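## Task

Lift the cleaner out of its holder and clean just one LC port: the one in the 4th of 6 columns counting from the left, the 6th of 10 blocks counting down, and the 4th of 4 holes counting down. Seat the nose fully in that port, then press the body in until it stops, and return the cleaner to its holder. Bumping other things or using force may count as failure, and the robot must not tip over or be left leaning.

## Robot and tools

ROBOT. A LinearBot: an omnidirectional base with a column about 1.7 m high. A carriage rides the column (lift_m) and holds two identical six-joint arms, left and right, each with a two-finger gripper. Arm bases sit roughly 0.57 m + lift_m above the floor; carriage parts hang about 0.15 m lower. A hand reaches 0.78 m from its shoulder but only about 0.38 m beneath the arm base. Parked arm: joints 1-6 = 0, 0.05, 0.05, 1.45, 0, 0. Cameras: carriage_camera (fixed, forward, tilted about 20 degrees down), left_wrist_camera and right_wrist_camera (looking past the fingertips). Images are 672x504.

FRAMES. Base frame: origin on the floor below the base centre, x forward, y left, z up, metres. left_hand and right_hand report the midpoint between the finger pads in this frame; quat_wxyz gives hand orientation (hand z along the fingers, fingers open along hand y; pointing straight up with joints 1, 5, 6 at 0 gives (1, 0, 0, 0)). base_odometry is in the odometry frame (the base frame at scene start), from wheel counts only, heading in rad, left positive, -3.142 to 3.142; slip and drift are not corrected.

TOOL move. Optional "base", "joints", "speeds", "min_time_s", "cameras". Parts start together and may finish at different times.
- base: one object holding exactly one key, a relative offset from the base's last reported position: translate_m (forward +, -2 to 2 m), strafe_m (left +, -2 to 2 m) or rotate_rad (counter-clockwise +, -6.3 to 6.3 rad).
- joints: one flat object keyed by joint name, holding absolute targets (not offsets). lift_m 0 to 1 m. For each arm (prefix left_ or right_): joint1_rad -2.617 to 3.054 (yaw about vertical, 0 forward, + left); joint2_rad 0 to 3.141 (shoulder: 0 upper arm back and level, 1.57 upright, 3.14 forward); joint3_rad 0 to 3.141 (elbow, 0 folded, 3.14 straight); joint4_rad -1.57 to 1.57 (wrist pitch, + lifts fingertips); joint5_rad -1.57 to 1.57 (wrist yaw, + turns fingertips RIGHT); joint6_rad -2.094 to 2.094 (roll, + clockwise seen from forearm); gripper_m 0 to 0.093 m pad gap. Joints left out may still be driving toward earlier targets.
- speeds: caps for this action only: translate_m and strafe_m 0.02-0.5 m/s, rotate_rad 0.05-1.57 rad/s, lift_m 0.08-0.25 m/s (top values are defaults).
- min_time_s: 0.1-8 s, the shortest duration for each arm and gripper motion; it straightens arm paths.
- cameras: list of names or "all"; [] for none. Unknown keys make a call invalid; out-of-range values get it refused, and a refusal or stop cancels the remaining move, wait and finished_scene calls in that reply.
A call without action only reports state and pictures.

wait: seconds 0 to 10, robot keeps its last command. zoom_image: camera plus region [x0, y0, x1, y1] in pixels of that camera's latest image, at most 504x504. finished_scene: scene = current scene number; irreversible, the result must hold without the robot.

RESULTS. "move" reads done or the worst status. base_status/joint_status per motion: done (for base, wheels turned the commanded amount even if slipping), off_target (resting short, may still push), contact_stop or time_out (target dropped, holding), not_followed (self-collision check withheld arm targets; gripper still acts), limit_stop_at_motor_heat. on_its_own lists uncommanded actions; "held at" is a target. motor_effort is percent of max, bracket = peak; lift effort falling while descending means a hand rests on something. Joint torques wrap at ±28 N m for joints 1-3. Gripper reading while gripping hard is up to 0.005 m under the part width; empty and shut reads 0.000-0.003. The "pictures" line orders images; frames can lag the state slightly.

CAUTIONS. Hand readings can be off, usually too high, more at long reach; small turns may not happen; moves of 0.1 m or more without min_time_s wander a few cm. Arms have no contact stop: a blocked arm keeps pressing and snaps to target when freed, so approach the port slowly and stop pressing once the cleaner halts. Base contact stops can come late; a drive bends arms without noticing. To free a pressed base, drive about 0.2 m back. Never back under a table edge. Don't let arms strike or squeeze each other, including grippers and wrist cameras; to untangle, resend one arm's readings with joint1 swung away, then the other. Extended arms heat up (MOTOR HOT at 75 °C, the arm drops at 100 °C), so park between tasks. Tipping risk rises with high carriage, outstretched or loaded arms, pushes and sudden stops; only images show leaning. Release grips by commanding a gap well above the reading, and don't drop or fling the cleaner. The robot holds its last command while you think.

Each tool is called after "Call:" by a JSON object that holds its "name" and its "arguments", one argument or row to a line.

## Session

Call:
{"name": "move", "arguments": {
  "joints": {"lift_m":0.22,"right_joint1_rad":0,"right_joint2_rad":1.2,"right_joint3_rad":1.0,"right_joint4_rad":0.21,"right_joint5_rad":0,"right_joint6_rad":0,"right_gripper_m":0.045},
  "min_time_s": 3
}}

Call:
{"name": "zoom_image", "arguments": {
  "camera": "right_wrist_camera",
  "region": [150, 0, 450, 300]
}}

Scene clock: 3.30 s.
Joint torques (N m): left_arm=[-0.29 3.89 5.49 -0.24 -0.09 -0.08] | right_arm=[-0.5 -3.25 8.9 1.68 -0.12 0.01]
move: done
base_odometry: x=+0.000 y=+0.000 heading=+0.000
base_status: not commanded
joint_positions: lift_m=+0.220 left_joint1_rad=-0.008 left_joint2_rad=+0.044 left_joint3_rad=+0.033 left_joint4_rad=+1.434 left_joint5_rad=+0.036 left_joint6_rad=+0.012 left_gripper_m=+0.09396 right_joint1_rad=+0.003 right_joint2_rad=+1.187 right_joint3_rad=+0.977 right_joint4_rad=+0.228 right_joint5_rad=+0.011 right_joint6_rad=-0.007 right_gripper_m=+0.04508
joint_status: all done
motor_effort: lift_m=+33(34) drive_wheels=+0(1)
left_hand: x=+0.2617 y=+0.3047 z=+1.2118 quat_wxyz=(+0.997, +0.019, +0.073, +0.000) (m; base frame)
right_hand: x=+0.6428 y=-0.3117 z=+1.1564 quat_wxyz=(+0.713, +0.000, +0.701, -0.005) (m; base frame)
pictures: carriage_camera, left_wrist_camera, right_wrist_camera
camera_calibration:
carriage_camera: T_world_to_cam=[[-0.029171, -0.999221, -0.0265927, 0.0361944], [-0.375931, 0.0356179, -0.925963, 1.16696], [0.926188, -0.0170142, -0.376677, 0.327332], [0, 0, 0, 1]] pos_world=[0.136582, 0.000170692, 1.20483]
left_wrist_camera: T_world_to_cam=[[0.0213184, -0.999745, -0.00744389, 0.317401], [0.695458, 0.020178, -0.718283, 0.687159], [0.71825, 0.0101357, 0.695711, -0.909977], [0, 0, 0, 1]] pos_world=[0.168935, 0.312678, 1.12902]
right_wrist_camera: T_world_to_cam=[[-0.0136429, -0.999884, -0.00673456, -0.293676], [-0.549405, 0.0131234, -0.835453, 1.33174], [0.835445, -0.00769802, -0.54952, 0.213189], [0, 0, 0, 1]] pos_world=[0.54955, -0.309478, 1.22778]

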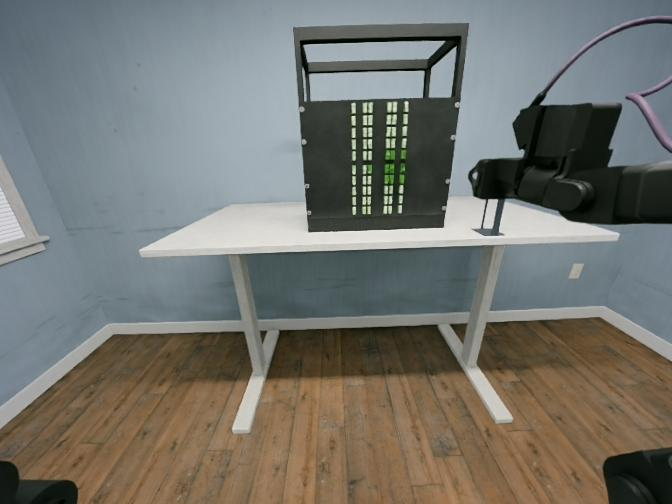

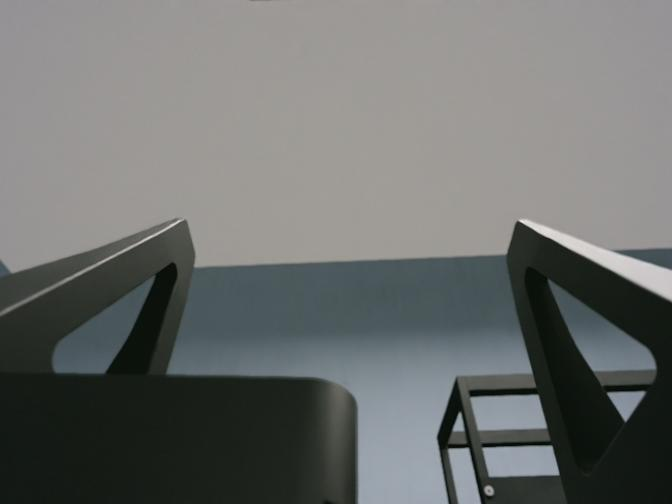

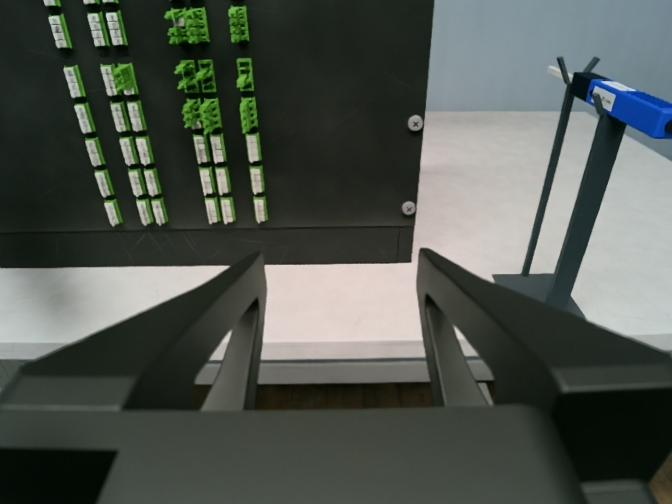

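Scaled by 1.680 from the camera's 672x504 image, which has a finer 960x720 frame.

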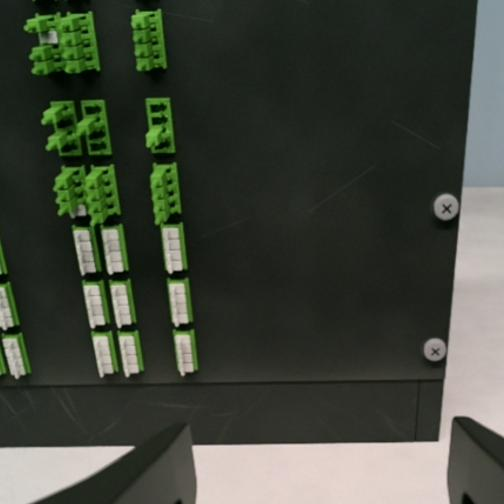

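Call:
{"name": "move", "arguments": {
  "base": {"strafe_m":-0.19},
  "cameras": []
}}

Call:
{"name": "wait", "arguments": {
  "seconds": 1.5,
  "cameras": ["carriage_camera","right_wrist_camera"]
}}

Call:
{"name": "zoom_image", "arguments": {
  "camera": "right_wrist_camera",
  "region": [250, 30, 410, 190]
}}

Call:
{"name": "zoom_image", "arguments": {
  "camera": "carriage_camera",
  "region": [390, 120, 510, 240]
}}

Scene clock: 15.87 s.
Joint torques (N m): left_arm=[-0.46 3.86 5.49 -0.17 -0.09 -0.08] | right_arm=[-0.28 -3.22 8.95 1.66 -0.12 -0.02]
move: done
base_odometry: x=+0.000 y=-0.190 heading=+0.000
base_status: done
joint_positions: lift_m=+0.220 left_joint1_rad=-0.008 left_joint2_rad=+0.044 left_joint3_rad=+0.033 left_joint4_rad=+1.434 left_joint5_rad=+0.036 left_joint6_rad=+0.012 left_gripper_m=+0.09396 right_joint1_rad=+0.001 right_joint2_rad=+1.187 right_joint3_rad=+0.977 right_joint4_rad=+0.225 right_joint5_rad=+0.008 right_joint6_rad=-0.006 right_gripper_m=+0.04508
joint_status: not commanded
motor_effort: lift_m=+31(34) drive_wheels=-1(9)
left_hand: x=+0.2617 y=+0.3047 z=+1.2118 quat_wxyz=(+0.997, +0.019, +0.073, +0.001) (m; base frame)
right_hand: x=+0.6428 y=-0.3119 z=+1.1556 quat_wxyz=(+0.712, +0.000, +0.702, -0.004) (m; base frame)
pictures: none
No camera images: "cameras" was empty.

Scene clock: 17.37 s.
Joint torques (N m): left_arm=[-0.35 3.71 5.53 -0.15 -0.07 -0.07] | right_arm=[-0.32 -3.18 8.9 1.68 -0.11 -0.02]
base_odometry: x=+0.000 y=-0.190 heading=+0.000
base_status: done
joint_positions: lift_m=+0.220 left_joint1_rad=-0.008 left_joint2_rad=+0.044 left_joint3_rad=+0.033 left_joint4_rad=+1.434 left_joint5_rad=+0.036 left_joint6_rad=+0.012 left_gripper_m=+0.09396 right_joint1_rad=+0.001 right_joint2_rad=+1.187 right_joint3_rad=+0.977 right_joint4_rad=+0.225 right_joint5_rad=+0.008 right_joint6_rad=-0.006 right_gripper_m=+0.04508
joint_status: not commanded
motor_effort: lift_m=+31(34) drive_wheels=-1(9)
left_hand: x=+0.2617 y=+0.3047 z=+1.2118 quat_wxyz=(+0.997, +0.019, +0.073, +0.001) (m; base frame)
right_hand: x=+0.6428 y=-0.3119 z=+1.1556 quat_wxyz=(+0.712, +0.000, +0.702, -0.004) (m; base frame)
wait: 1.50 s; at rest by 0.27 s
pictures: carriage_camera, right_wrist_camera
camera_calibration:
carriage_camera: T_world_to_cam=[[-0.029171, -0.999221, -0.0265927, 0.0361944], [-0.375931, 0.0356179, -0.925963, 1.16696], [0.926188, -0.0170142, -0.376677, 0.327332], [0, 0, 0, 1]] pos_world=[0.136582, 0.000170692, 1.20483]
right_wrist_camera: T_world_to_cam=[[-0.0125684, -0.999891, -0.00776069, -0.293499], [-0.551967, 0.0134093, -0.833758, 1.33097], [0.833771, -0.00619535, -0.552075, 0.217238], [0, 0, 0, 1]] pos_world=[0.549838, -0.309968, 1.22737]

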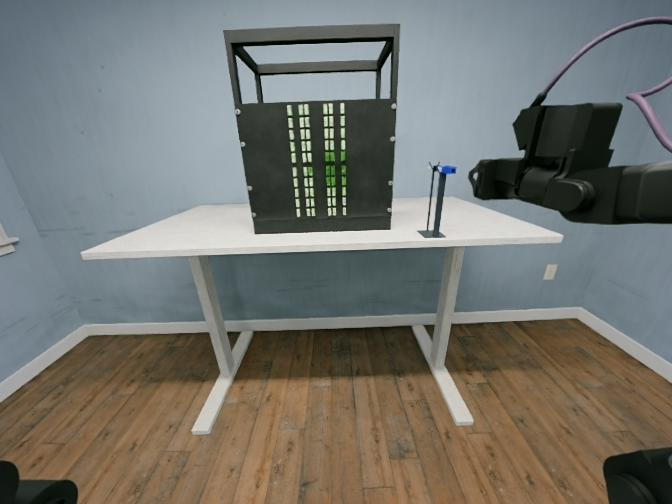

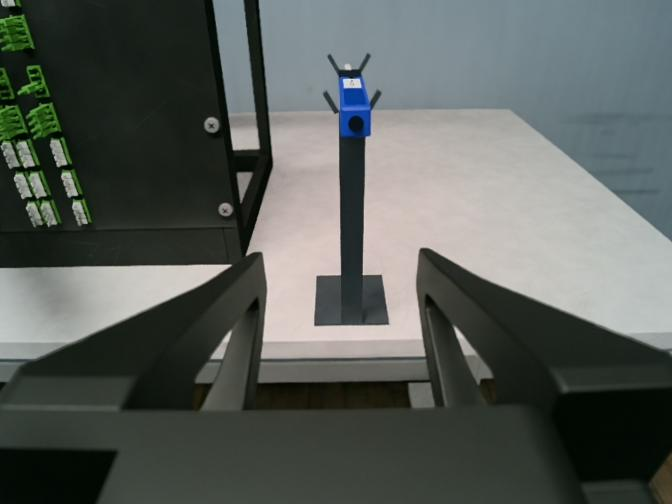

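Scaled by 3.150 from the camera's 672x504 image, which has a finer 960x720 frame.

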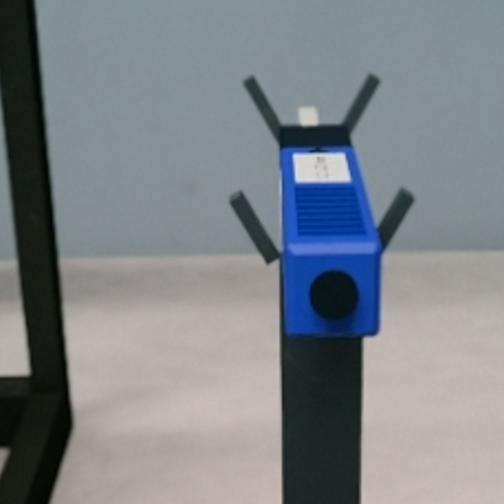

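Scaled by 4.200 from the camera's 672x504 image, which has a finer 960x720 frame.

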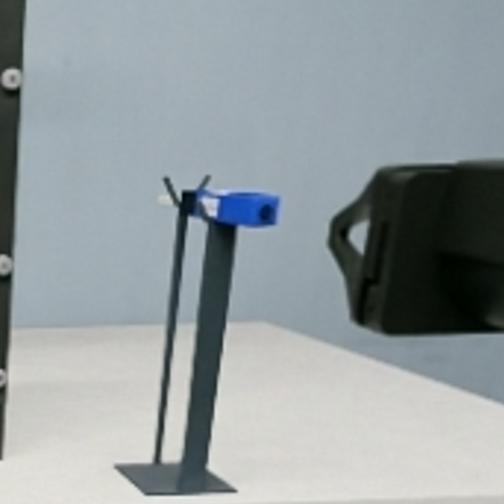

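Call:
{"name": "move", "arguments": {
  "base": {"strafe_m":-0.0133},
  "cameras": []
}}

Call:
{"name": "move", "arguments": {
  "base": {"translate_m":0.15},
  "speeds": {"translate_m":0.1},
  "cameras": []
}}

Call:
{"name": "wait", "arguments": {
  "seconds": 1.5,
  "cameras": ["right_wrist_camera"]
}}

Call:
{"name": "zoom_image", "arguments": {
  "camera": "right_wrist_camera",
  "region": [250, 80, 430, 380]
}}

Scene clock: 25.37 s.
Joint torques (N m): left_arm=[-0.23 3.66 5.46 -0.16 -0.08 -0.04] | right_arm=[-0.25 -3.25 8.96 1.68 -0.11 -0.01]
move: done
base_odometry: x=+0.000 y=-0.203 heading=+0.000
base_status: done
joint_positions: lift_m=+0.220 left_joint1_rad=-0.008 left_joint2_rad=+0.044 left_joint3_rad=+0.033 left_joint4_rad=+1.434 left_joint5_rad=+0.036 left_joint6_rad=+0.012 left_gripper_m=+0.09396 right_joint1_rad=+0.001 right_joint2_rad=+1.187 right_joint3_rad=+0.977 right_joint4_rad=+0.224 right_joint5_rad=+0.007 right_joint6_rad=-0.006 right_gripper_m=+0.04508
joint_status: not commanded
motor_effort: lift_m=+31(33) drive_wheels=+0(8)
left_hand: x=+0.2617 y=+0.3047 z=+1.2118 quat_wxyz=(+0.997, +0.019, +0.073, +0.001) (m; base frame)
right_hand: x=+0.6428 y=-0.3121 z=+1.1554 quat_wxyz=(+0.712, +0.000, +0.702, -0.004) (m; base frame)
pictures: none
No camera images: "cameras" was empty.

Scene clock: 27.57 s.
Joint torques (N m): left_arm=[-0.1 3.81 5.61 -0.17 -0.05 -0.06] | right_arm=[-0.24 -3.28 8.81 1.72 -0.09 -0.01]
move: done
base_odometry: x=+0.150 y=-0.204 heading=-0.001
base_status: done
joint_positions: lift_m=+0.220 left_joint1_rad=-0.008 left_joint2_rad=+0.044 left_joint3_rad=+0.033 left_joint4_rad=+1.433 left_joint5_rad=+0.036 left_joint6_rad=+0.012 left_gripper_m=+0.09396 right_joint1_rad=+0.001 right_joint2_rad=+1.188 right_joint3_rad=+0.978 right_joint4_rad=+0.222 right_joint5_rad=+0.007 right_joint6_rad=-0.006 right_gripper_m=+0.04508
joint_status: not commanded
motor_effort: lift_m=+32(34) drive_wheels=-2(9)
left_hand: x=+0.2619 y=+0.3047 z=+1.2117 quat_wxyz=(+0.997, +0.019, +0.074, +0.001) (m; base frame)
right_hand: x=+0.6431 y=-0.3121 z=+1.1553 quat_wxyz=(+0.711, +0.000, +0.703, -0.004) (m; base frame)
pictures: none
No camera images: "cameras" was empty.

Scene clock: 29.07 s.
Joint torques (N m): left_arm=[-0.21 3.74 5.59 -0.17 -0.03 -0.11] | right_arm=[-0.25 -3.38 8.76 1.72 -0.11 -0.02]
base_odometry: x=+0.150 y=-0.204 heading=-0.001
base_status: done
joint_positions: lift_m=+0.220 left_joint1_rad=-0.008 left_joint2_rad=+0.044 left_joint3_rad=+0.033 left_joint4_rad=+1.433 left_joint5_rad=+0.036 left_joint6_rad=+0.012 left_gripper_m=+0.09396 right_joint1_rad=+0.001 right_joint2_rad=+1.188 right_joint3_rad=+0.978 right_joint4_rad=+0.222 right_joint5_rad=+0.007 right_joint6_rad=-0.006 right_gripper_m=+0.04508
joint_status: not commanded
motor_effort: lift_m=+33(34) drive_wheels=-2(9)
left_hand: x=+0.2619 y=+0.3047 z=+1.2117 quat_wxyz=(+0.997, +0.019, +0.074, +0.001) (m; base frame)
right_hand: x=+0.6431 y=-0.3121 z=+1.1553 quat_wxyz=(+0.711, +0.000, +0.703, -0.004) (m; base frame)
wait: 1.50 s; at rest by 0.27 s
pictures: right_wrist_camera
camera_calibration:
right_wrist_camera: T_world_to_cam=[[-0.0121702, -0.999897, -0.00764302, -0.294058], [-0.553889, 0.013105, -0.832487, 1.3305], [0.832501, -0.00589811, -0.553992, 0.219991], [0, 0, 0, 1]] pos_world=[0.55023, -0.310166, 1.22725]

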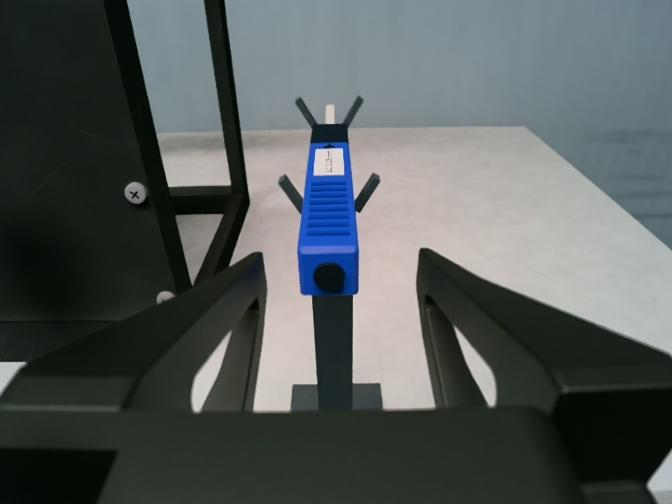

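Scaled by 1.680 from the camera's 672x504 image, which has a finer 960x720 frame.

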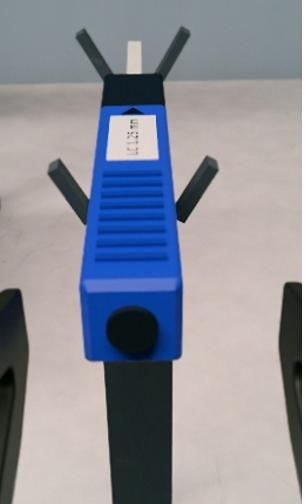

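Call:
{"name": "move", "arguments": {
  "base": {"strafe_m":0.0033},
  "cameras": []
}}

Call:
{"name": "move", "arguments": {
  "base": {"translate_m":0.03},
  "speeds": {"translate_m":0.04},
  "joints": {"right_gripper_m":0.03},
  "cameras": []
}}

Call:
{"name": "wait", "arguments": {
  "seconds": 1.5,
  "cameras": ["right_wrist_camera"]
}}

Call:
{"name": "zoom_image", "arguments": {
  "camera": "right_wrist_camera",
  "region": [250, 80, 430, 380]
}}

Scene clock: 37.20 s.
Joint torques (N m): left_arm=[-0.4 3.69 5.49 -0.17 0.01 -0.11] | right_arm=[-0.09 -3.23 8.69 1.71 -0.09 -0.01]
move: done
base_odometry: x=+0.150 y=-0.200 heading=-0.001
base_status: done
joint_positions: lift_m=+0.220 left_joint1_rad=-0.008 left_joint2_rad=+0.044 left_joint3_rad=+0.033 left_joint4_rad=+1.433 left_joint5_rad=+0.036 left_joint6_rad=+0.011 left_gripper_m=+0.09396 right_joint1_rad=+0.000 right_joint2_rad=+1.188 right_joint3_rad=+0.979 right_joint4_rad=+0.221 right_joint5_rad=+0.004 right_joint6_rad=-0.006 right_gripper_m=+0.04508
joint_status: not commanded
motor_effort: lift_m=+32(33) drive_wheels=+3(5)
left_hand: x=+0.2619 y=+0.3046 z=+1.2117 quat_wxyz=(+0.997, +0.019, +0.074, +0.000) (m; base frame)
right_hand: x=+0.6431 y=-0.3117 z=+1.1555 quat_wxyz=(+0.711, -0.001, +0.703, -0.003) (m; base frame)
pictures: none
No camera images: "cameras" was empty.

Scene clock: 38.50 s.
Joint torques (N m): left_arm=[-0.14 3.86 5.5 -0.24 -0.09 -0.15] | right_arm=[-0.28 -3.32 8.79 1.71 -0.07 -0.03]
move: done
base_odometry: x=+0.180 y=-0.200 heading=-0.001
base_status: done
joint_positions: lift_m=+0.220 left_joint1_rad=-0.008 left_joint2_rad=+0.044 left_joint3_rad=+0.033 left_joint4_rad=+1.434 left_joint5_rad=+0.036 left_joint6_rad=+0.011 left_gripper_m=+0.09396 right_joint1_rad=+0.000 right_joint2_rad=+1.188 right_joint3_rad=+0.979 right_joint4_rad=+0.220 right_joint5_rad=+0.004 right_joint6_rad=-0.006 right_gripper_m=+0.03008
joint_status: all done
motor_effort: lift_m=+32(33) drive_wheels=+3(8)
left_hand: x=+0.2618 y=+0.3046 z=+1.2117 quat_wxyz=(+0.997, +0.019, +0.074, +0.000) (m; base frame)
right_hand: x=+0.6431 y=-0.3117 z=+1.1554 quat_wxyz=(+0.711, -0.001, +0.703, -0.003) (m; base frame)
pictures: none
No camera images: "cameras" was empty.

Scene clock: 40.00 s.
Joint torques (N m): left_arm=[-0.13 3.89 5.37 -0.21 -0.09 -0.14] | right_arm=[-0.23 -3.29 8.83 1.72 -0.07 0]
base_odometry: x=+0.180 y=-0.200 heading=-0.001
base_status: done
joint_positions: lift_m=+0.220 left_joint1_rad=-0.008 left_joint2_rad=+0.044 left_joint3_rad=+0.033 left_joint4_rad=+1.434 left_joint5_rad=+0.036 left_joint6_rad=+0.011 left_gripper_m=+0.09396 right_joint1_rad=+0.000 right_joint2_rad=+1.188 right_joint3_rad=+0.979 right_joint4_rad=+0.220 right_joint5_rad=+0.004 right_joint6_rad=-0.006 right_gripper_m=+0.03008
joint_status: all done
motor_effort: lift_m=+31(33) drive_wheels=+3(8)
left_hand: x=+0.2618 y=+0.3046 z=+1.2117 quat_wxyz=(+0.997, +0.019, +0.074, +0.000) (m; base frame)
right_hand: x=+0.6431 y=-0.3117 z=+1.1554 quat_wxyz=(+0.711, -0.001, +0.703, -0.003) (m; base frame)
wait: 1.50 s; at rest by 0.27 s
pictures: right_wrist_camera
camera_calibration:
right_wrist_camera: T_world_to_cam=[[-0.00943111, -0.999926, -0.0076371, -0.295365], [-0.554518, 0.0115853, -0.832091, 1.33002], [0.832118, -0.00361263, -0.554586, 0.221616], [0, 0, 0, 1]] pos_world=[0.550325, -0.309951, 1.22735]

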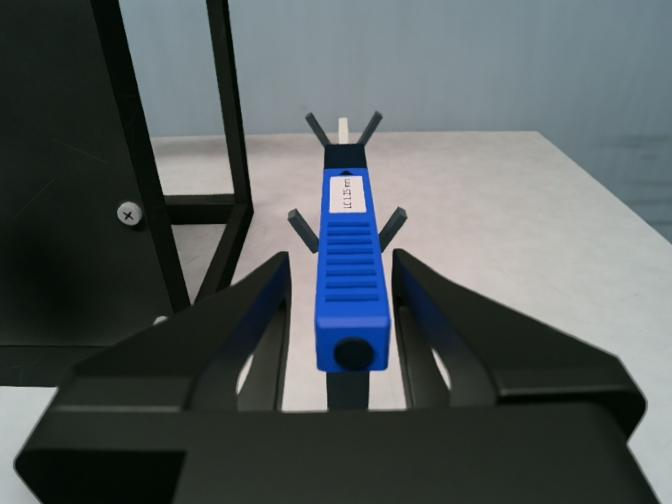

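Scaled by 1.680 from the camera's 672x504 image, which has a finer 960x720 frame.

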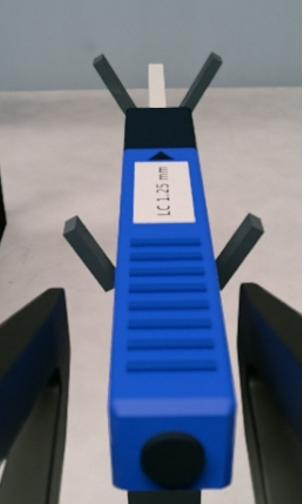

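Call:
{"name": "move", "arguments": {
  "base": {"translate_m":-0.0035},
  "speeds": {"translate_m":0.03},
  "cameras": []
}}

Call:
{"name": "move", "arguments": {
  "base": {"strafe_m":-0.0022},
  "cameras": []
}}

Call:
{"name": "wait", "arguments": {
  "seconds": 1.5,
  "cameras": ["right_wrist_camera"]
}}

Call:
{"name": "zoom_image", "arguments": {
  "camera": "right_wrist_camera",
  "region": [250, 80, 430, 380]
}}

Scene clock: 48.17 s.
Joint torques (N m): left_arm=[-0.29 3.82 5.6 -0.17 -0.1 -0.1] | right_arm=[-0.17 -3.7 8.57 1.76 -0.06 0]
move: done
base_odometry: x=+0.176 y=-0.200 heading=+0.000
base_status: done
joint_positions: lift_m=+0.220 left_joint1_rad=-0.008 left_joint2_rad=+0.044 left_joint3_rad=+0.033 left_joint4_rad=+1.435 left_joint5_rad=+0.036 left_joint6_rad=+0.011 left_gripper_m=+0.09396 right_joint1_rad=+0.000 right_joint2_rad=+1.191 right_joint3_rad=+0.981 right_joint4_rad=+0.219 right_joint5_rad=+0.004 right_joint6_rad=-0.006 right_gripper_m=+0.03008
joint_status: not commanded
motor_effort: lift_m=+32(33) drive_wheels=+2(9)
left_hand: x=+0.2616 y=+0.3046 z=+1.2118 quat_wxyz=(+0.997, +0.019, +0.073, +0.000) (m; base frame)
right_hand: x=+0.6439 y=-0.3117 z=+1.1547 quat_wxyz=(+0.710, -0.001, +0.704, -0.003) (m; base frame)
pictures: none
No camera images: "cameras" was empty.

Scene clock: 48.77 s.
Joint torques (N m): left_arm=[-0.16 3.81 5.26 -0.17 -0.01 -0.13] | right_arm=[-0.01 -3.51 8.59 1.76 -0.06 0]
move: done
base_odometry: x=+0.176 y=-0.202 heading=+0.000
base_status: done
joint_positions: lift_m=+0.220 left_joint1_rad=-0.008 left_joint2_rad=+0.044 left_joint3_rad=+0.033 left_joint4_rad=+1.435 left_joint5_rad=+0.036 left_joint6_rad=+0.011 left_gripper_m=+0.09396 right_joint1_rad=+0.000 right_joint2_rad=+1.191 right_joint3_rad=+0.981 right_joint4_rad=+0.217 right_joint5_rad=+0.003 right_joint6_rad=-0.005 right_gripper_m=+0.03008
joint_status: not commanded
motor_effort: lift_m=+32(33) drive_wheels=+2(4)
left_hand: x=+0.2616 y=+0.3046 z=+1.2118 quat_wxyz=(+0.997, +0.019, +0.073, +0.000) (m; base frame)
right_hand: x=+0.6439 y=-0.3120 z=+1.1544 quat_wxyz=(+0.710, -0.001, +0.704, -0.003) (m; base frame)
pictures: none
No camera images: "cameras" was empty.

Scene clock: 50.27 s.
Joint torques (N m): left_arm=[-0.24 3.82 5.44 -0.16 -0.1 -0.11] | right_arm=[-0.09 -3.64 8.58 1.75 -0.06 -0.04]
base_odometry: x=+0.176 y=-0.202 heading=+0.000
base_status: done
joint_positions: lift_m=+0.220 left_joint1_rad=-0.008 left_joint2_rad=+0.044 left_joint3_rad=+0.033 left_joint4_rad=+1.435 left_joint5_rad=+0.036 left_joint6_rad=+0.011 left_gripper_m=+0.09396 right_joint1_rad=+0.000 right_joint2_rad=+1.191 right_joint3_rad=+0.981 right_joint4_rad=+0.217 right_joint5_rad=+0.003 right_joint6_rad=-0.005 right_gripper_m=+0.03008
joint_status: not commanded
motor_effort: lift_m=+32(33) drive_wheels=+2(4)
left_hand: x=+0.2616 y=+0.3046 z=+1.2118 quat_wxyz=(+0.997, +0.019, +0.073, +0.000) (m; base frame)
right_hand: x=+0.6439 y=-0.3120 z=+1.1544 quat_wxyz=(+0.710, -0.001, +0.704, -0.003) (m; base frame)
wait: 1.50 s; at rest by 0.27 s
pictures: right_wrist_camera
camera_calibration:
right_wrist_camera: T_world_to_cam=[[-0.0098736, -0.999919, -0.00804708, -0.294911], [-0.557697, 0.0121862, -0.829955, 1.32946], [0.829986, -0.00370682, -0.557772, 0.225559], [0, 0, 0, 1]] pos_world=[0.551312, -0.310252, 1.22683]

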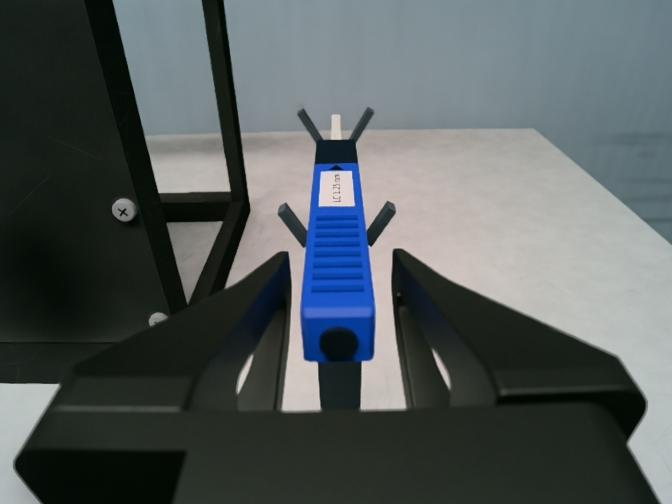

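Scaled by 1.680 from the camera's 672x504 image, which has a finer 960x720 frame.

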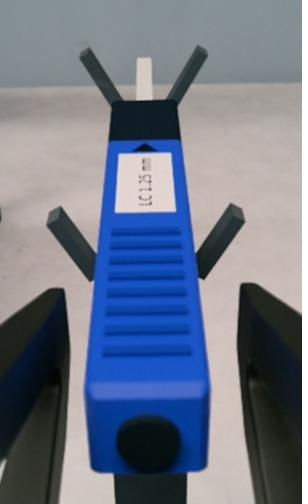

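Call:
{"name": "move", "arguments": {
  "base": {"strafe_m":0.0009},
  "joints": {"right_gripper_m":0.022},
  "min_time_s": 1,
  "cameras": []
}}

Call:
{"name": "wait", "arguments": {
  "seconds": 1.5,
  "cameras": ["right_wrist_camera"]
}}

Call:
{"name": "zoom_image", "arguments": {
  "camera": "right_wrist_camera",
  "region": [250, 180, 430, 380]
}}

Scene clock: 57.67 s.
Joint torques (N m): left_arm=[-0.36 3.73 5.5 -0.19 -0.06 -0.09] | right_arm=[-0.2 -3.69 8.53 1.77 -0.05 -0.03]
move: done
base_odometry: x=+0.176 y=-0.201 heading=+0.000
base_status: done
joint_positions: lift_m=+0.220 left_joint1_rad=-0.008 left_joint2_rad=+0.044 left_joint3_rad=+0.033 left_joint4_rad=+1.435 left_joint5_rad=+0.036 left_joint6_rad=+0.011 left_gripper_m=+0.09396 right_joint1_rad=+0.000 right_joint2_rad=+1.191 right_joint3_rad=+0.981 right_joint4_rad=+0.217 right_joint5_rad=+0.003 right_joint6_rad=-0.005 right_gripper_m=+0.02208
joint_status: all done
motor_effort: lift_m=+32(33) drive_wheels=+0(2)
left_hand: x=+0.2616 y=+0.3046 z=+1.2118 quat_wxyz=(+0.997, +0.019, +0.073, +0.000) (m; base frame)
right_hand: x=+0.6439 y=-0.3115 z=+1.1544 quat_wxyz=(+0.710, -0.001, +0.704, -0.003) (m; base frame)
pictures: none
No camera images: "cameras" was empty.

Scene clock: 59.17 s.
Joint torques (N m): left_arm=[-0.57 3.74 5.55 -0.2 -0.07 -0.13] | right_arm=[-0.25 -3.82 8.62 1.76 -0.06 -0.02]
base_odometry: x=+0.176 y=-0.201 heading=+0.000
base_status: done
joint_positions: lift_m=+0.220 left_joint1_rad=-0.008 left_joint2_rad=+0.044 left_joint3_rad=+0.033 left_joint4_rad=+1.435 left_joint5_rad=+0.036 left_joint6_rad=+0.011 left_gripper_m=+0.09396 right_joint1_rad=+0.000 right_joint2_rad=+1.191 right_joint3_rad=+0.981 right_joint4_rad=+0.217 right_joint5_rad=+0.003 right_joint6_rad=-0.005 right_gripper_m=+0.02208
joint_status: all done
motor_effort: lift_m=+30(33) drive_wheels=+0(2)
left_hand: x=+0.2616 y=+0.3046 z=+1.2118 quat_wxyz=(+0.997, +0.019, +0.073, +0.000) (m; base frame)
right_hand: x=+0.6439 y=-0.3115 z=+1.1544 quat_wxyz=(+0.710, -0.001, +0.704, -0.003) (m; base frame)
wait: 1.50 s; at rest by 0.27 s
pictures: right_wrist_camera
camera_calibration:
right_wrist_camera: T_world_to_cam=[[-0.00837632, -0.999933, -0.00795477, -0.295547], [-0.55771, 0.0112744, -0.82996, 1.32918], [0.829994, -0.00251556, -0.557767, 0.22592], [0, 0, 0, 1]] pos_world=[0.551311, -0.309944, 1.22683]

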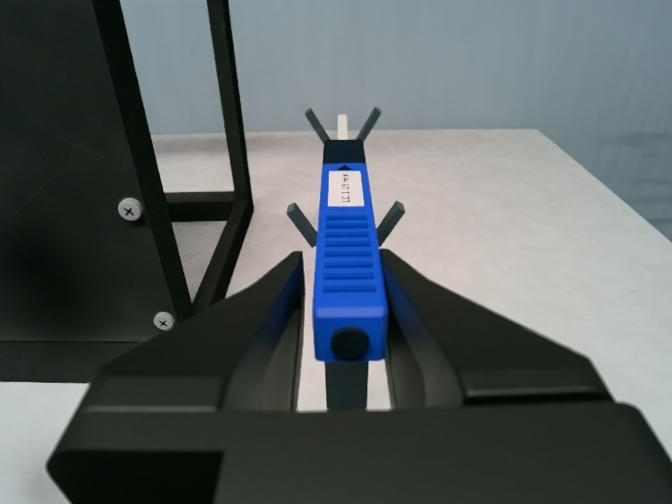

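Scaled by 2.520 from the camera's 672x504 image, which has a finer 960x720 frame.

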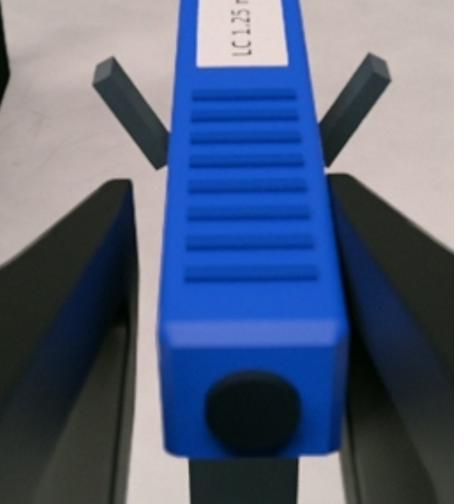

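Call:
{"name": "move", "arguments": {
  "base": {"strafe_m":-0.0008},
  "cameras": []
}}

Call:
{"name": "wait", "arguments": {
  "seconds": 1.5,
  "cameras": ["right_wrist_camera"]
}}

Call:
{"name": "zoom_image", "arguments": {
  "camera": "right_wrist_camera",
  "region": [250, 180, 430, 380]
}}

Scene clock: 63.07 s.
Joint torques (N m): left_arm=[-0.32 3.86 5.5 -0.19 -0.09 -0.03] | right_arm=[-0.16 -3.66 8.64 1.76 -0.06 -0.04]
move: done
base_odometry: x=+0.176 y=-0.202 heading=+0.000
base_status: done
joint_positions: lift_m=+0.220 left_joint1_rad=-0.008 left_joint2_rad=+0.044 left_joint3_rad=+0.033 left_joint4_rad=+1.435 left_joint5_rad=+0.036 left_joint6_rad=+0.011 left_gripper_m=+0.09396 right_joint1_rad=+0.000 right_joint2_rad=+1.191 right_joint3_rad=+0.981 right_joint4_rad=+0.217 right_joint5_rad=+0.003 right_joint6_rad=-0.005 right_gripper_m=+0.02208
joint_status: not commanded
motor_effort: lift_m=+31(33) drive_wheels=+2(2)
left_hand: x=+0.2616 y=+0.3046 z=+1.2118 quat_wxyz=(+0.997, +0.019, +0.073, +0.000) (m; base frame)
right_hand: x=+0.6439 y=-0.3117 z=+1.1544 quat_wxyz=(+0.710, -0.001, +0.704, -0.003) (m; base frame)
pictures: none
No camera images: "cameras" was empty.

Scene clock: 64.57 s.
Joint torques (N m): left_arm=[-0.18 3.78 5.41 -0.15 -0.04 -0.11] | right_arm=[-0.2 -3.6 8.57 1.76 -0.04 -0.04]
base_odometry: x=+0.176 y=-0.202 heading=+0.000
base_status: done
joint_positions: lift_m=+0.220 left_joint1_rad=-0.008 left_joint2_rad=+0.044 left_joint3_rad=+0.033 left_joint4_rad=+1.435 left_joint5_rad=+0.036 left_joint6_rad=+0.011 left_gripper_m=+0.09396 right_joint1_rad=+0.000 right_joint2_rad=+1.191 right_joint3_rad=+0.981 right_joint4_rad=+0.217 right_joint5_rad=+0.003 right_joint6_rad=-0.005 right_gripper_m=+0.02208
joint_status: not commanded
motor_effort: lift_m=+31(33) drive_wheels=-1(2)
left_hand: x=+0.2616 y=+0.3046 z=+1.2118 quat_wxyz=(+0.997, +0.019, +0.073, +0.000) (m; base frame)
right_hand: x=+0.6439 y=-0.3117 z=+1.1544 quat_wxyz=(+0.710, -0.001, +0.704, -0.003) (m; base frame)
wait: 1.50 s; at rest by 0.27 s
pictures: right_wrist_camera
camera_calibration:
right_wrist_camera: T_world_to_cam=[[-0.00873708, -0.99993, -0.00795724, -0.295446], [-0.557707, 0.0114777, -0.829959, 1.32925], [0.829992, -0.00281361, -0.557768, 0.225829], [0, 0, 0, 1]] pos_world=[0.551311, -0.310046, 1.22683]

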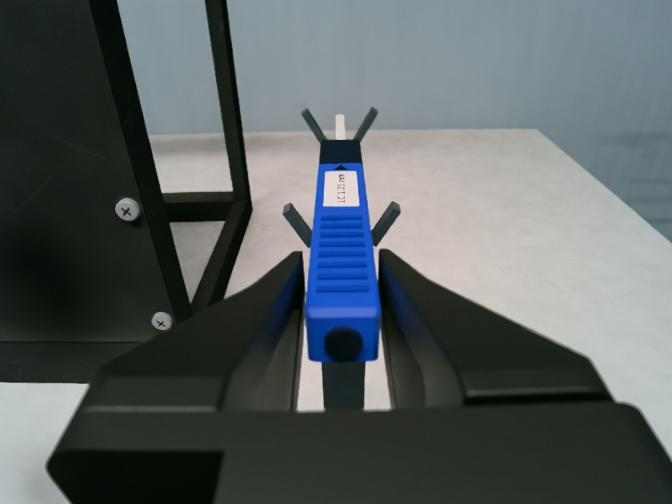

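Scaled by 2.520 from the camera's 672x504 image, which has a finer 960x720 frame.

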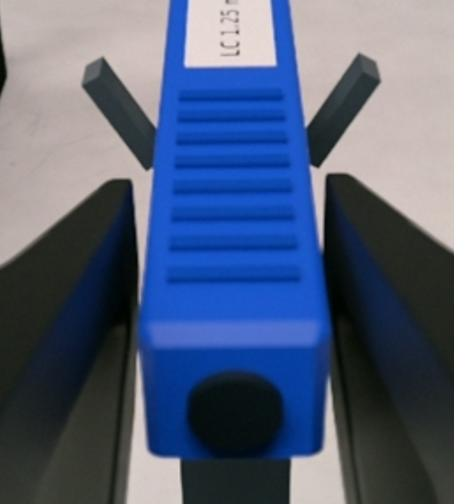

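Centered. Grip and lift; back away and move to the port.

Call:
{"name": "move", "arguments": {
  "joints": {"right_gripper_m":0.017},
  "min_time_s": 1,
  "cameras": []
}}

Call:
{"name": "move", "arguments": {
  "joints": {"right_gripper_m":0.01},
  "min_time_s": 1,
  "cameras": ["right_wrist_camera"]
}}

Call:
{"name": "zoom_image", "arguments": {
  "camera": "carriage_camera",
  "region": [400, 120, 520, 240]
}}

Call:
{"name": "move", "arguments": {
  "joints": {"lift_m":0.28},
  "speeds": {"lift_m":0.08}
}}

Call:
{"name": "zoom_image", "arguments": {
  "camera": "carriage_camera",
  "region": [400, 120, 520, 240]
}}

Scene clock: 72.70 s.
Joint torques (N m): left_arm=[-0.28 3.86 5.63 -0.13 -0.06 -0.07] | right_arm=[-0.14 -3.6 8.66 1.75 -0.06 0]
move: done
base_odometry: x=+0.176 y=-0.202 heading=+0.000
base_status: not commanded
joint_positions: lift_m=+0.220 left_joint1_rad=-0.008 left_joint2_rad=+0.044 left_joint3_rad=+0.033 left_joint4_rad=+1.435 left_joint5_rad=+0.036 left_joint6_rad=+0.011 left_gripper_m=+0.09396 right_joint1_rad=+0.000 right_joint2_rad=+1.191 right_joint3_rad=+0.981 right_joint4_rad=+0.217 right_joint5_rad=+0.003 right_joint6_rad=-0.005 right_gripper_m=+0.01741
joint_status: all done
motor_effort: lift_m=+31(34) drive_wheels=-1(1)
left_hand: x=+0.2616 y=+0.3046 z=+1.2118 quat_wxyz=(+0.997, +0.019, +0.073, +0.000) (m; base frame)
right_hand: x=+0.6439 y=-0.3117 z=+1.1544 quat_wxyz=(+0.710, -0.001, +0.704, -0.003) (m; base frame)
pictures: none
No camera images: "cameras" was empty.

Scene clock: 73.97 s.
Joint torques (N m): left_arm=[-0.46 3.7 5.65 -0.18 0 -0.1] | right_arm=[-0.32 -3.63 8.61 1.75 -0.05 -0.03]
move: off_target
base_odometry: x=+0.176 y=-0.202 heading=+0.000
base_status: not commanded
joint_positions: lift_m=+0.220 left_joint1_rad=-0.008 left_joint2_rad=+0.044 left_joint3_rad=+0.033 left_joint4_rad=+1.435 left_joint5_rad=+0.036 left_joint6_rad=+0.011 left_gripper_m=+0.09396 right_joint1_rad=+0.000 right_joint2_rad=+1.191 right_joint3_rad=+0.981 right_joint4_rad=+0.217 right_joint5_rad=+0.003 right_joint6_rad=-0.005 right_gripper_m=+0.01658
joint_status: right_gripper_m off_target (ended at +0.01659, target +0.01000)
motor_effort: lift_m=+31(33) drive_wheels=-1(1)
left_hand: x=+0.2616 y=+0.3046 z=+1.2118 quat_wxyz=(+0.997, +0.019, +0.073, +0.000) (m; base frame)
right_hand: x=+0.6439 y=-0.3117 z=+1.1544 quat_wxyz=(+0.710, -0.001, +0.704, -0.003) (m; base frame)
pictures: right_wrist_camera
camera_calibration:
right_wrist_camera: T_world_to_cam=[[-0.00873708, -0.99993, -0.00795724, -0.295446], [-0.557707, 0.0114777, -0.829959, 1.32925], [0.829992, -0.00281361, -0.557768, 0.225829], [0, 0, 0, 1]] pos_world=[0.551311, -0.310046, 1.22683]

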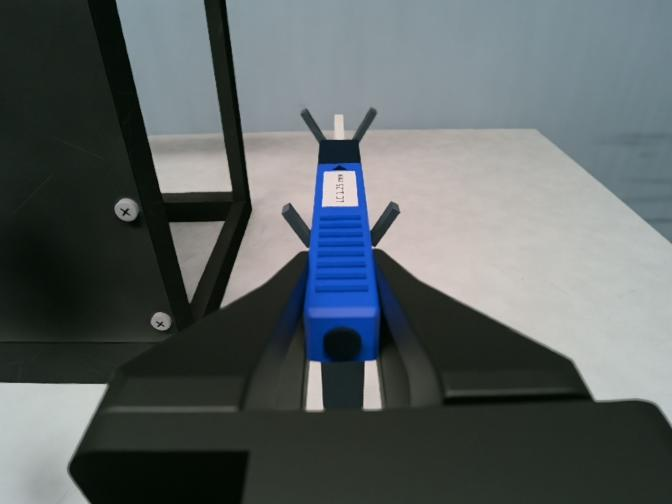

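This scene's latest camera images include none from carriage_camera. They are from: right_wrist_camera. carriage_camera's image comes with the result of a call that names it in "cameras".

Scene clock: 75.10 s.
Joint torques (N m): left_arm=[-0.35 3.96 5.35 -0.19 -0.1 -0.09] | right_arm=[-0.13 -3.58 8.39 1.83 -0.05 -0.03]
move: done
base_odometry: x=+0.176 y=-0.202 heading=+0.000
base_status: not commanded
joint_positions: lift_m=+0.280 left_joint1_rad=-0.008 left_joint2_rad=+0.044 left_joint3_rad=+0.033 left_joint4_rad=+1.435 left_joint5_rad=+0.036 left_joint6_rad=+0.011 left_gripper_m=+0.09396 right_joint1_rad=+0.000 right_joint2_rad=+1.191 right_joint3_rad=+0.984 right_joint4_rad=+0.211 right_joint5_rad=+0.003 right_joint6_rad=-0.005 right_gripper_m=+0.01658
joint_status: all done
motor_effort: lift_m=+32(39) drive_wheels=+2(2)
left_hand: x=+0.2616 y=+0.3046 z=+1.2718 quat_wxyz=(+0.997, +0.019, +0.073, +0.000) (m; base frame)
right_hand: x=+0.6439 y=-0.3117 z=+1.2143 quat_wxyz=(+0.709, -0.001, +0.706, -0.003) (m; base frame)
pictures: carriage_camera, left_wrist_camera, right_wrist_camera
camera_calibration:
carriage_camera: T_world_to_cam=[[-0.029171, -0.999221, -0.0265927, 0.0377926], [-0.375931, 0.0356179, -0.925963, 1.22261], [0.926188, -0.0170142, -0.376677, 0.34997], [0, 0, 0, 1]] pos_world=[0.136582, 0.000170692, 1.26493]
left_wrist_camera: T_world_to_cam=[[0.02082, -0.999753, -0.00778061, 0.318338], [0.695722, 0.0200766, -0.718031, 0.730084], [0.71801, 0.00953627, 0.695968, -0.951796], [0, 0, 0, 1]] pos_world=[0.168836, 0.312678, 1.18912]
right_wrist_camera: T_world_to_cam=[[-0.00876455, -0.99993, -0.00792665, -0.294988], [-0.560581, 0.0114775, -0.82802, 1.37844], [0.828053, -0.0028137, -0.560642, 0.263926], [0, 0, 0, 1]] pos_world=[0.5516, -0.310046, 1.28701]

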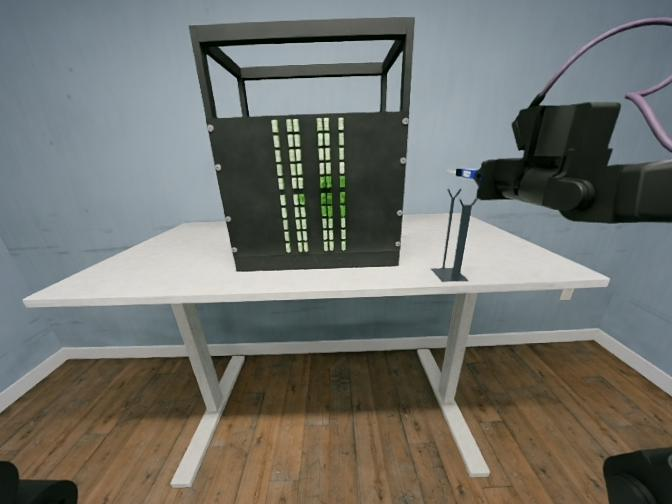

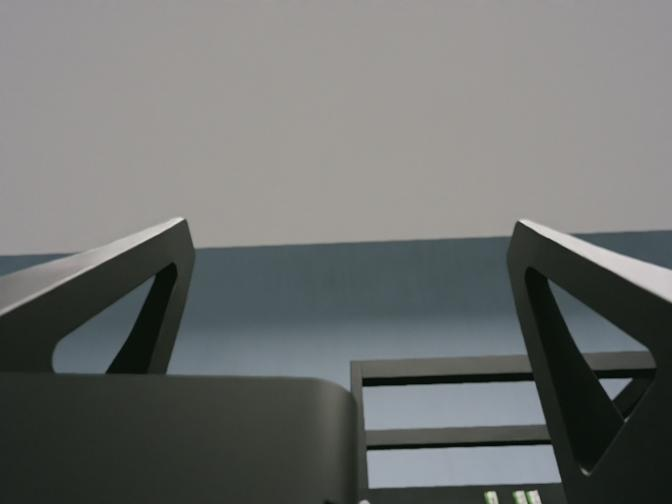

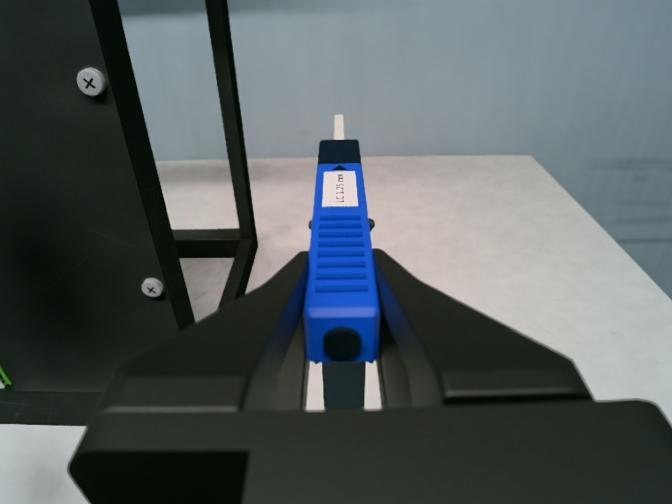

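Scaled by 4.200 from the camera's 672x504 image, which has a finer 960x720 frame.

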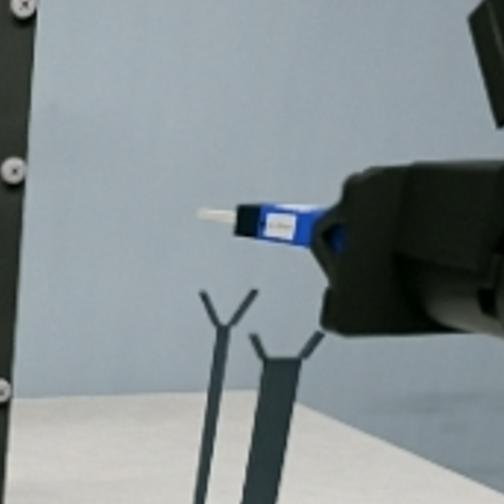

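Call:
{"name": "move", "arguments": {
  "base": {"translate_m":-0.216},
  "speeds": {"translate_m":0.15},
  "cameras": []
}}

Call:
{"name": "move", "arguments": {
  "base": {"strafe_m":0.324},
  "joints": {"lift_m":0.19},
  "speeds": {"strafe_m":0.2},
  "cameras": []
}}

Call:
{"name": "move", "arguments": {
  "base": {"translate_m":0.13},
  "speeds": {"translate_m":0.1},
  "cameras": []
}}

Call:
{"name": "wait", "arguments": {
  "seconds": 1.5,
  "cameras": ["carriage_camera","right_wrist_camera"]
}}

Call:
{"name": "zoom_image", "arguments": {
  "camera": "right_wrist_camera",
  "region": [270, 0, 410, 140]
}}

Scene clock: 90.47 s.
Joint torques (N m): left_arm=[-0.35 3.75 5.49 -0.17 -0.09 -0.09] | right_arm=[-0.06 -3.71 8.34 1.81 -0.06 0.01]
move: done
base_odometry: x=-0.040 y=-0.202 heading=+0.000
base_status: done
joint_positions: lift_m=+0.280 left_joint1_rad=-0.008 left_joint2_rad=+0.044 left_joint3_rad=+0.033 left_joint4_rad=+1.433 left_joint5_rad=+0.036 left_joint6_rad=+0.011 left_gripper_m=+0.09396 right_joint1_rad=+0.000 right_joint2_rad=+1.191 right_joint3_rad=+0.984 right_joint4_rad=+0.211 right_joint5_rad=+0.003 right_joint6_rad=-0.005 right_gripper_m=+0.01658
joint_status: not commanded
motor_effort: lift_m=+33(33) drive_wheels=+0(8)
left_hand: x=+0.2620 y=+0.3046 z=+1.2717 quat_wxyz=(+0.997, +0.019, +0.074, +0.000) (m; base frame)
right_hand: x=+0.6439 y=-0.3117 z=+1.2142 quat_wxyz=(+0.708, -0.001, +0.706, -0.003) (m; base frame)
pictures: none
No camera images: "cameras" was empty.

Scene clock: 93.17 s.
Joint torques (N m): left_arm=[-0.25 3.62 5.5 -0.2 -0.03 -0.1] | right_arm=[-0.2 -3.79 8.21 1.9 -0.04 0.01]
move: done
base_odometry: x=-0.040 y=+0.122 heading=+0.001
base_status: done
joint_positions: lift_m=+0.190 left_joint1_rad=-0.008 left_joint2_rad=+0.044 left_joint3_rad=+0.033 left_joint4_rad=+1.433 left_joint5_rad=+0.036 left_joint6_rad=+0.011 left_gripper_m=+0.09396 right_joint1_rad=+0.000 right_joint2_rad=+1.192 right_joint3_rad=+0.987 right_joint4_rad=+0.203 right_joint5_rad=+0.003 right_joint6_rad=-0.005 right_gripper_m=+0.01658
joint_status: all done
motor_effort: lift_m=+32(33) drive_wheels=-1(8)
left_hand: x=+0.2619 y=+0.3046 z=+1.1817 quat_wxyz=(+0.997, +0.019, +0.074, +0.000) (m; base frame)
right_hand: x=+0.6440 y=-0.3115 z=+1.1236 quat_wxyz=(+0.707, -0.001, +0.708, -0.003) (m; base frame)
pictures: none
No camera images: "cameras" was empty.

Scene clock: 95.17 s.
Joint torques (N m): left_arm=[-0.16 3.74 5.39 -0.16 -0.09 -0.14] | right_arm=[-0.24 -3.75 8.12 1.9 -0.05 -0.03]
move: done
base_odometry: x=+0.090 y=+0.122 heading=+0.001
base_status: done
joint_positions: lift_m=+0.190 left_joint1_rad=-0.008 left_joint2_rad=+0.044 left_joint3_rad=+0.033 left_joint4_rad=+1.433 left_joint5_rad=+0.036 left_joint6_rad=+0.011 left_gripper_m=+0.09396 right_joint1_rad=+0.000 right_joint2_rad=+1.192 right_joint3_rad=+0.987 right_joint4_rad=+0.204 right_joint5_rad=+0.003 right_joint6_rad=-0.005 right_gripper_m=+0.01658
joint_status: not commanded
motor_effort: lift_m=+32(34) drive_wheels=-2(7)
left_hand: x=+0.2621 y=+0.3046 z=+1.1817 quat_wxyz=(+0.997, +0.019, +0.074, +0.000) (m; base frame)
right_hand: x=+0.6440 y=-0.3115 z=+1.1238 quat_wxyz=(+0.707, -0.001, +0.707, -0.003) (m; base frame)
pictures: none
No camera images: "cameras" was empty.

Scene clock: 96.67 s.
Joint torques (N m): left_arm=[-0.13 4.04 5.53 -0.21 -0.07 -0.07] | right_arm=[-0.18 -3.81 8.12 1.87 -0.07 -0.03]
base_odometry: x=+0.090 y=+0.122 heading=+0.001
base_status: done
joint_positions: lift_m=+0.190 left_joint1_rad=-0.008 left_joint2_rad=+0.044 left_joint3_rad=+0.033 left_joint4_rad=+1.433 left_joint5_rad=+0.036 left_joint6_rad=+0.011 left_gripper_m=+0.09396 right_joint1_rad=+0.000 right_joint2_rad=+1.192 right_joint3_rad=+0.987 right_joint4_rad=+0.204 right_joint5_rad=+0.003 right_joint6_rad=-0.005 right_gripper_m=+0.01658
joint_status: not commanded
motor_effort: lift_m=+31(34) drive_wheels=-2(7)
left_hand: x=+0.2621 y=+0.3046 z=+1.1817 quat_wxyz=(+0.997, +0.019, +0.074, +0.000) (m; base frame)
right_hand: x=+0.6440 y=-0.3115 z=+1.1238 quat_wxyz=(+0.707, -0.001, +0.707, -0.003) (m; base frame)
wait: 1.50 s; at rest by 0.27 s
pictures: carriage_camera, right_wrist_camera
camera_calibration:
carriage_camera: T_world_to_cam=[[-0.029171, -0.999221, -0.0265927, 0.0353966], [-0.375931, 0.0356179, -0.925963, 1.13918], [0.926188, -0.0170142, -0.376677, 0.316032], [0, 0, 0, 1]] pos_world=[0.136582, 0.000170692, 1.17483]
right_wrist_camera: T_world_to_cam=[[-0.00844271, -0.999933, -0.00788392, -0.295826], [-0.564642, 0.0112741, -0.825259, 1.30304], [0.825293, -0.00251583, -0.5647, 0.219527], [0, 0, 0, 1]] pos_world=[0.552082, -0.309944, 1.19698]

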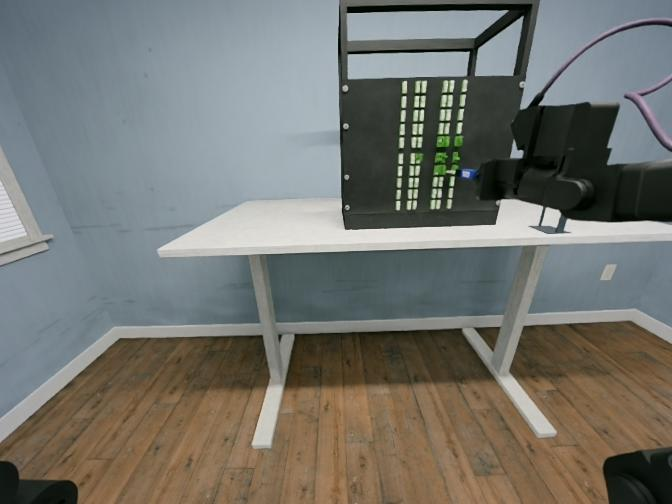

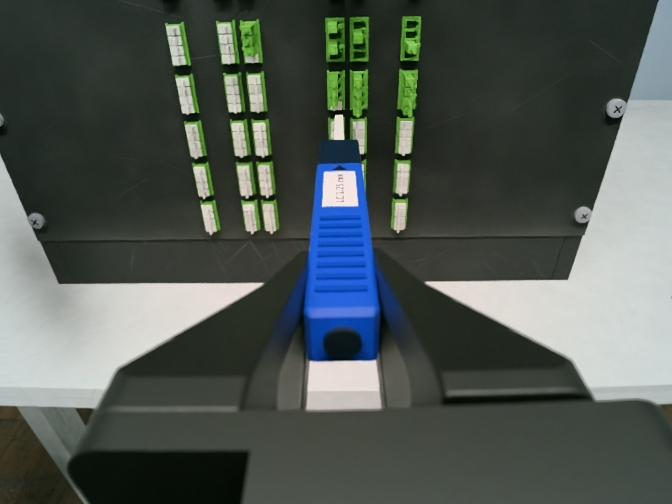

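Scaled by 3.600 from the camera's 672x504 image, which has a finer 960x720 frame.

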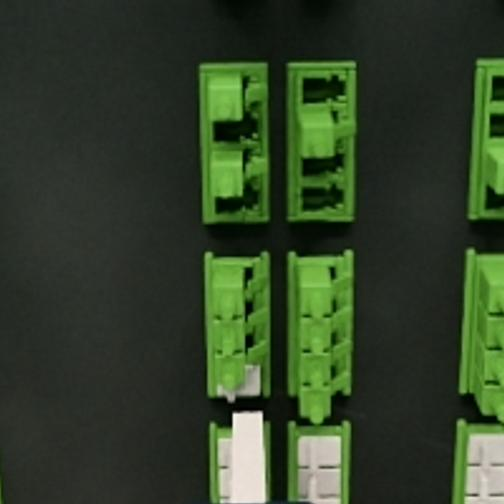

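Call:
{"name": "zoom_image", "arguments": {
  "camera": "right_wrist_camera",
  "region": [315, 10, 385, 80]
}}

Call:
{"name": "zoom_image", "arguments": {
  "camera": "carriage_camera",
  "region": [420, 140, 480, 200]
}}

Scaled by 7.200 from the camera's 672x504 image, which has a finer 960x720 frame.

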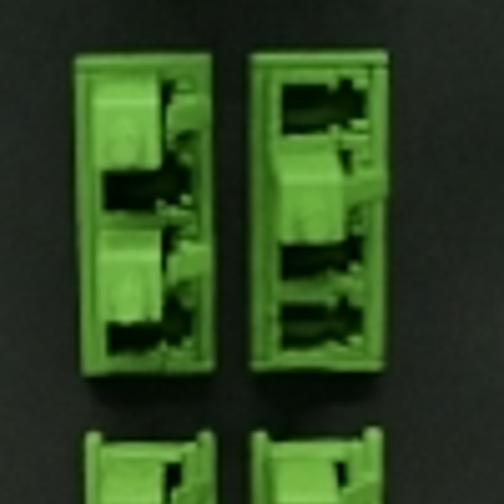

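Scaled by 8.400 from the camera's 672x504 image, which has a finer 960x720 frame.

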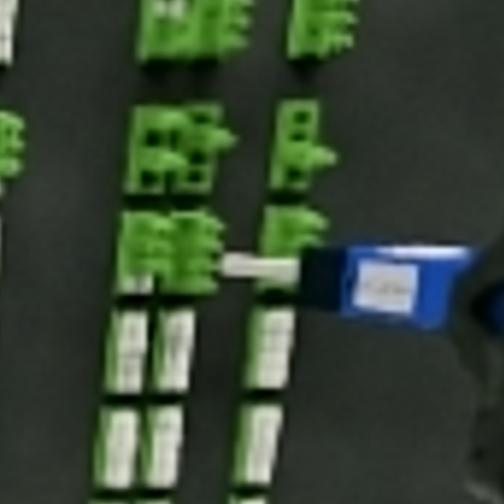

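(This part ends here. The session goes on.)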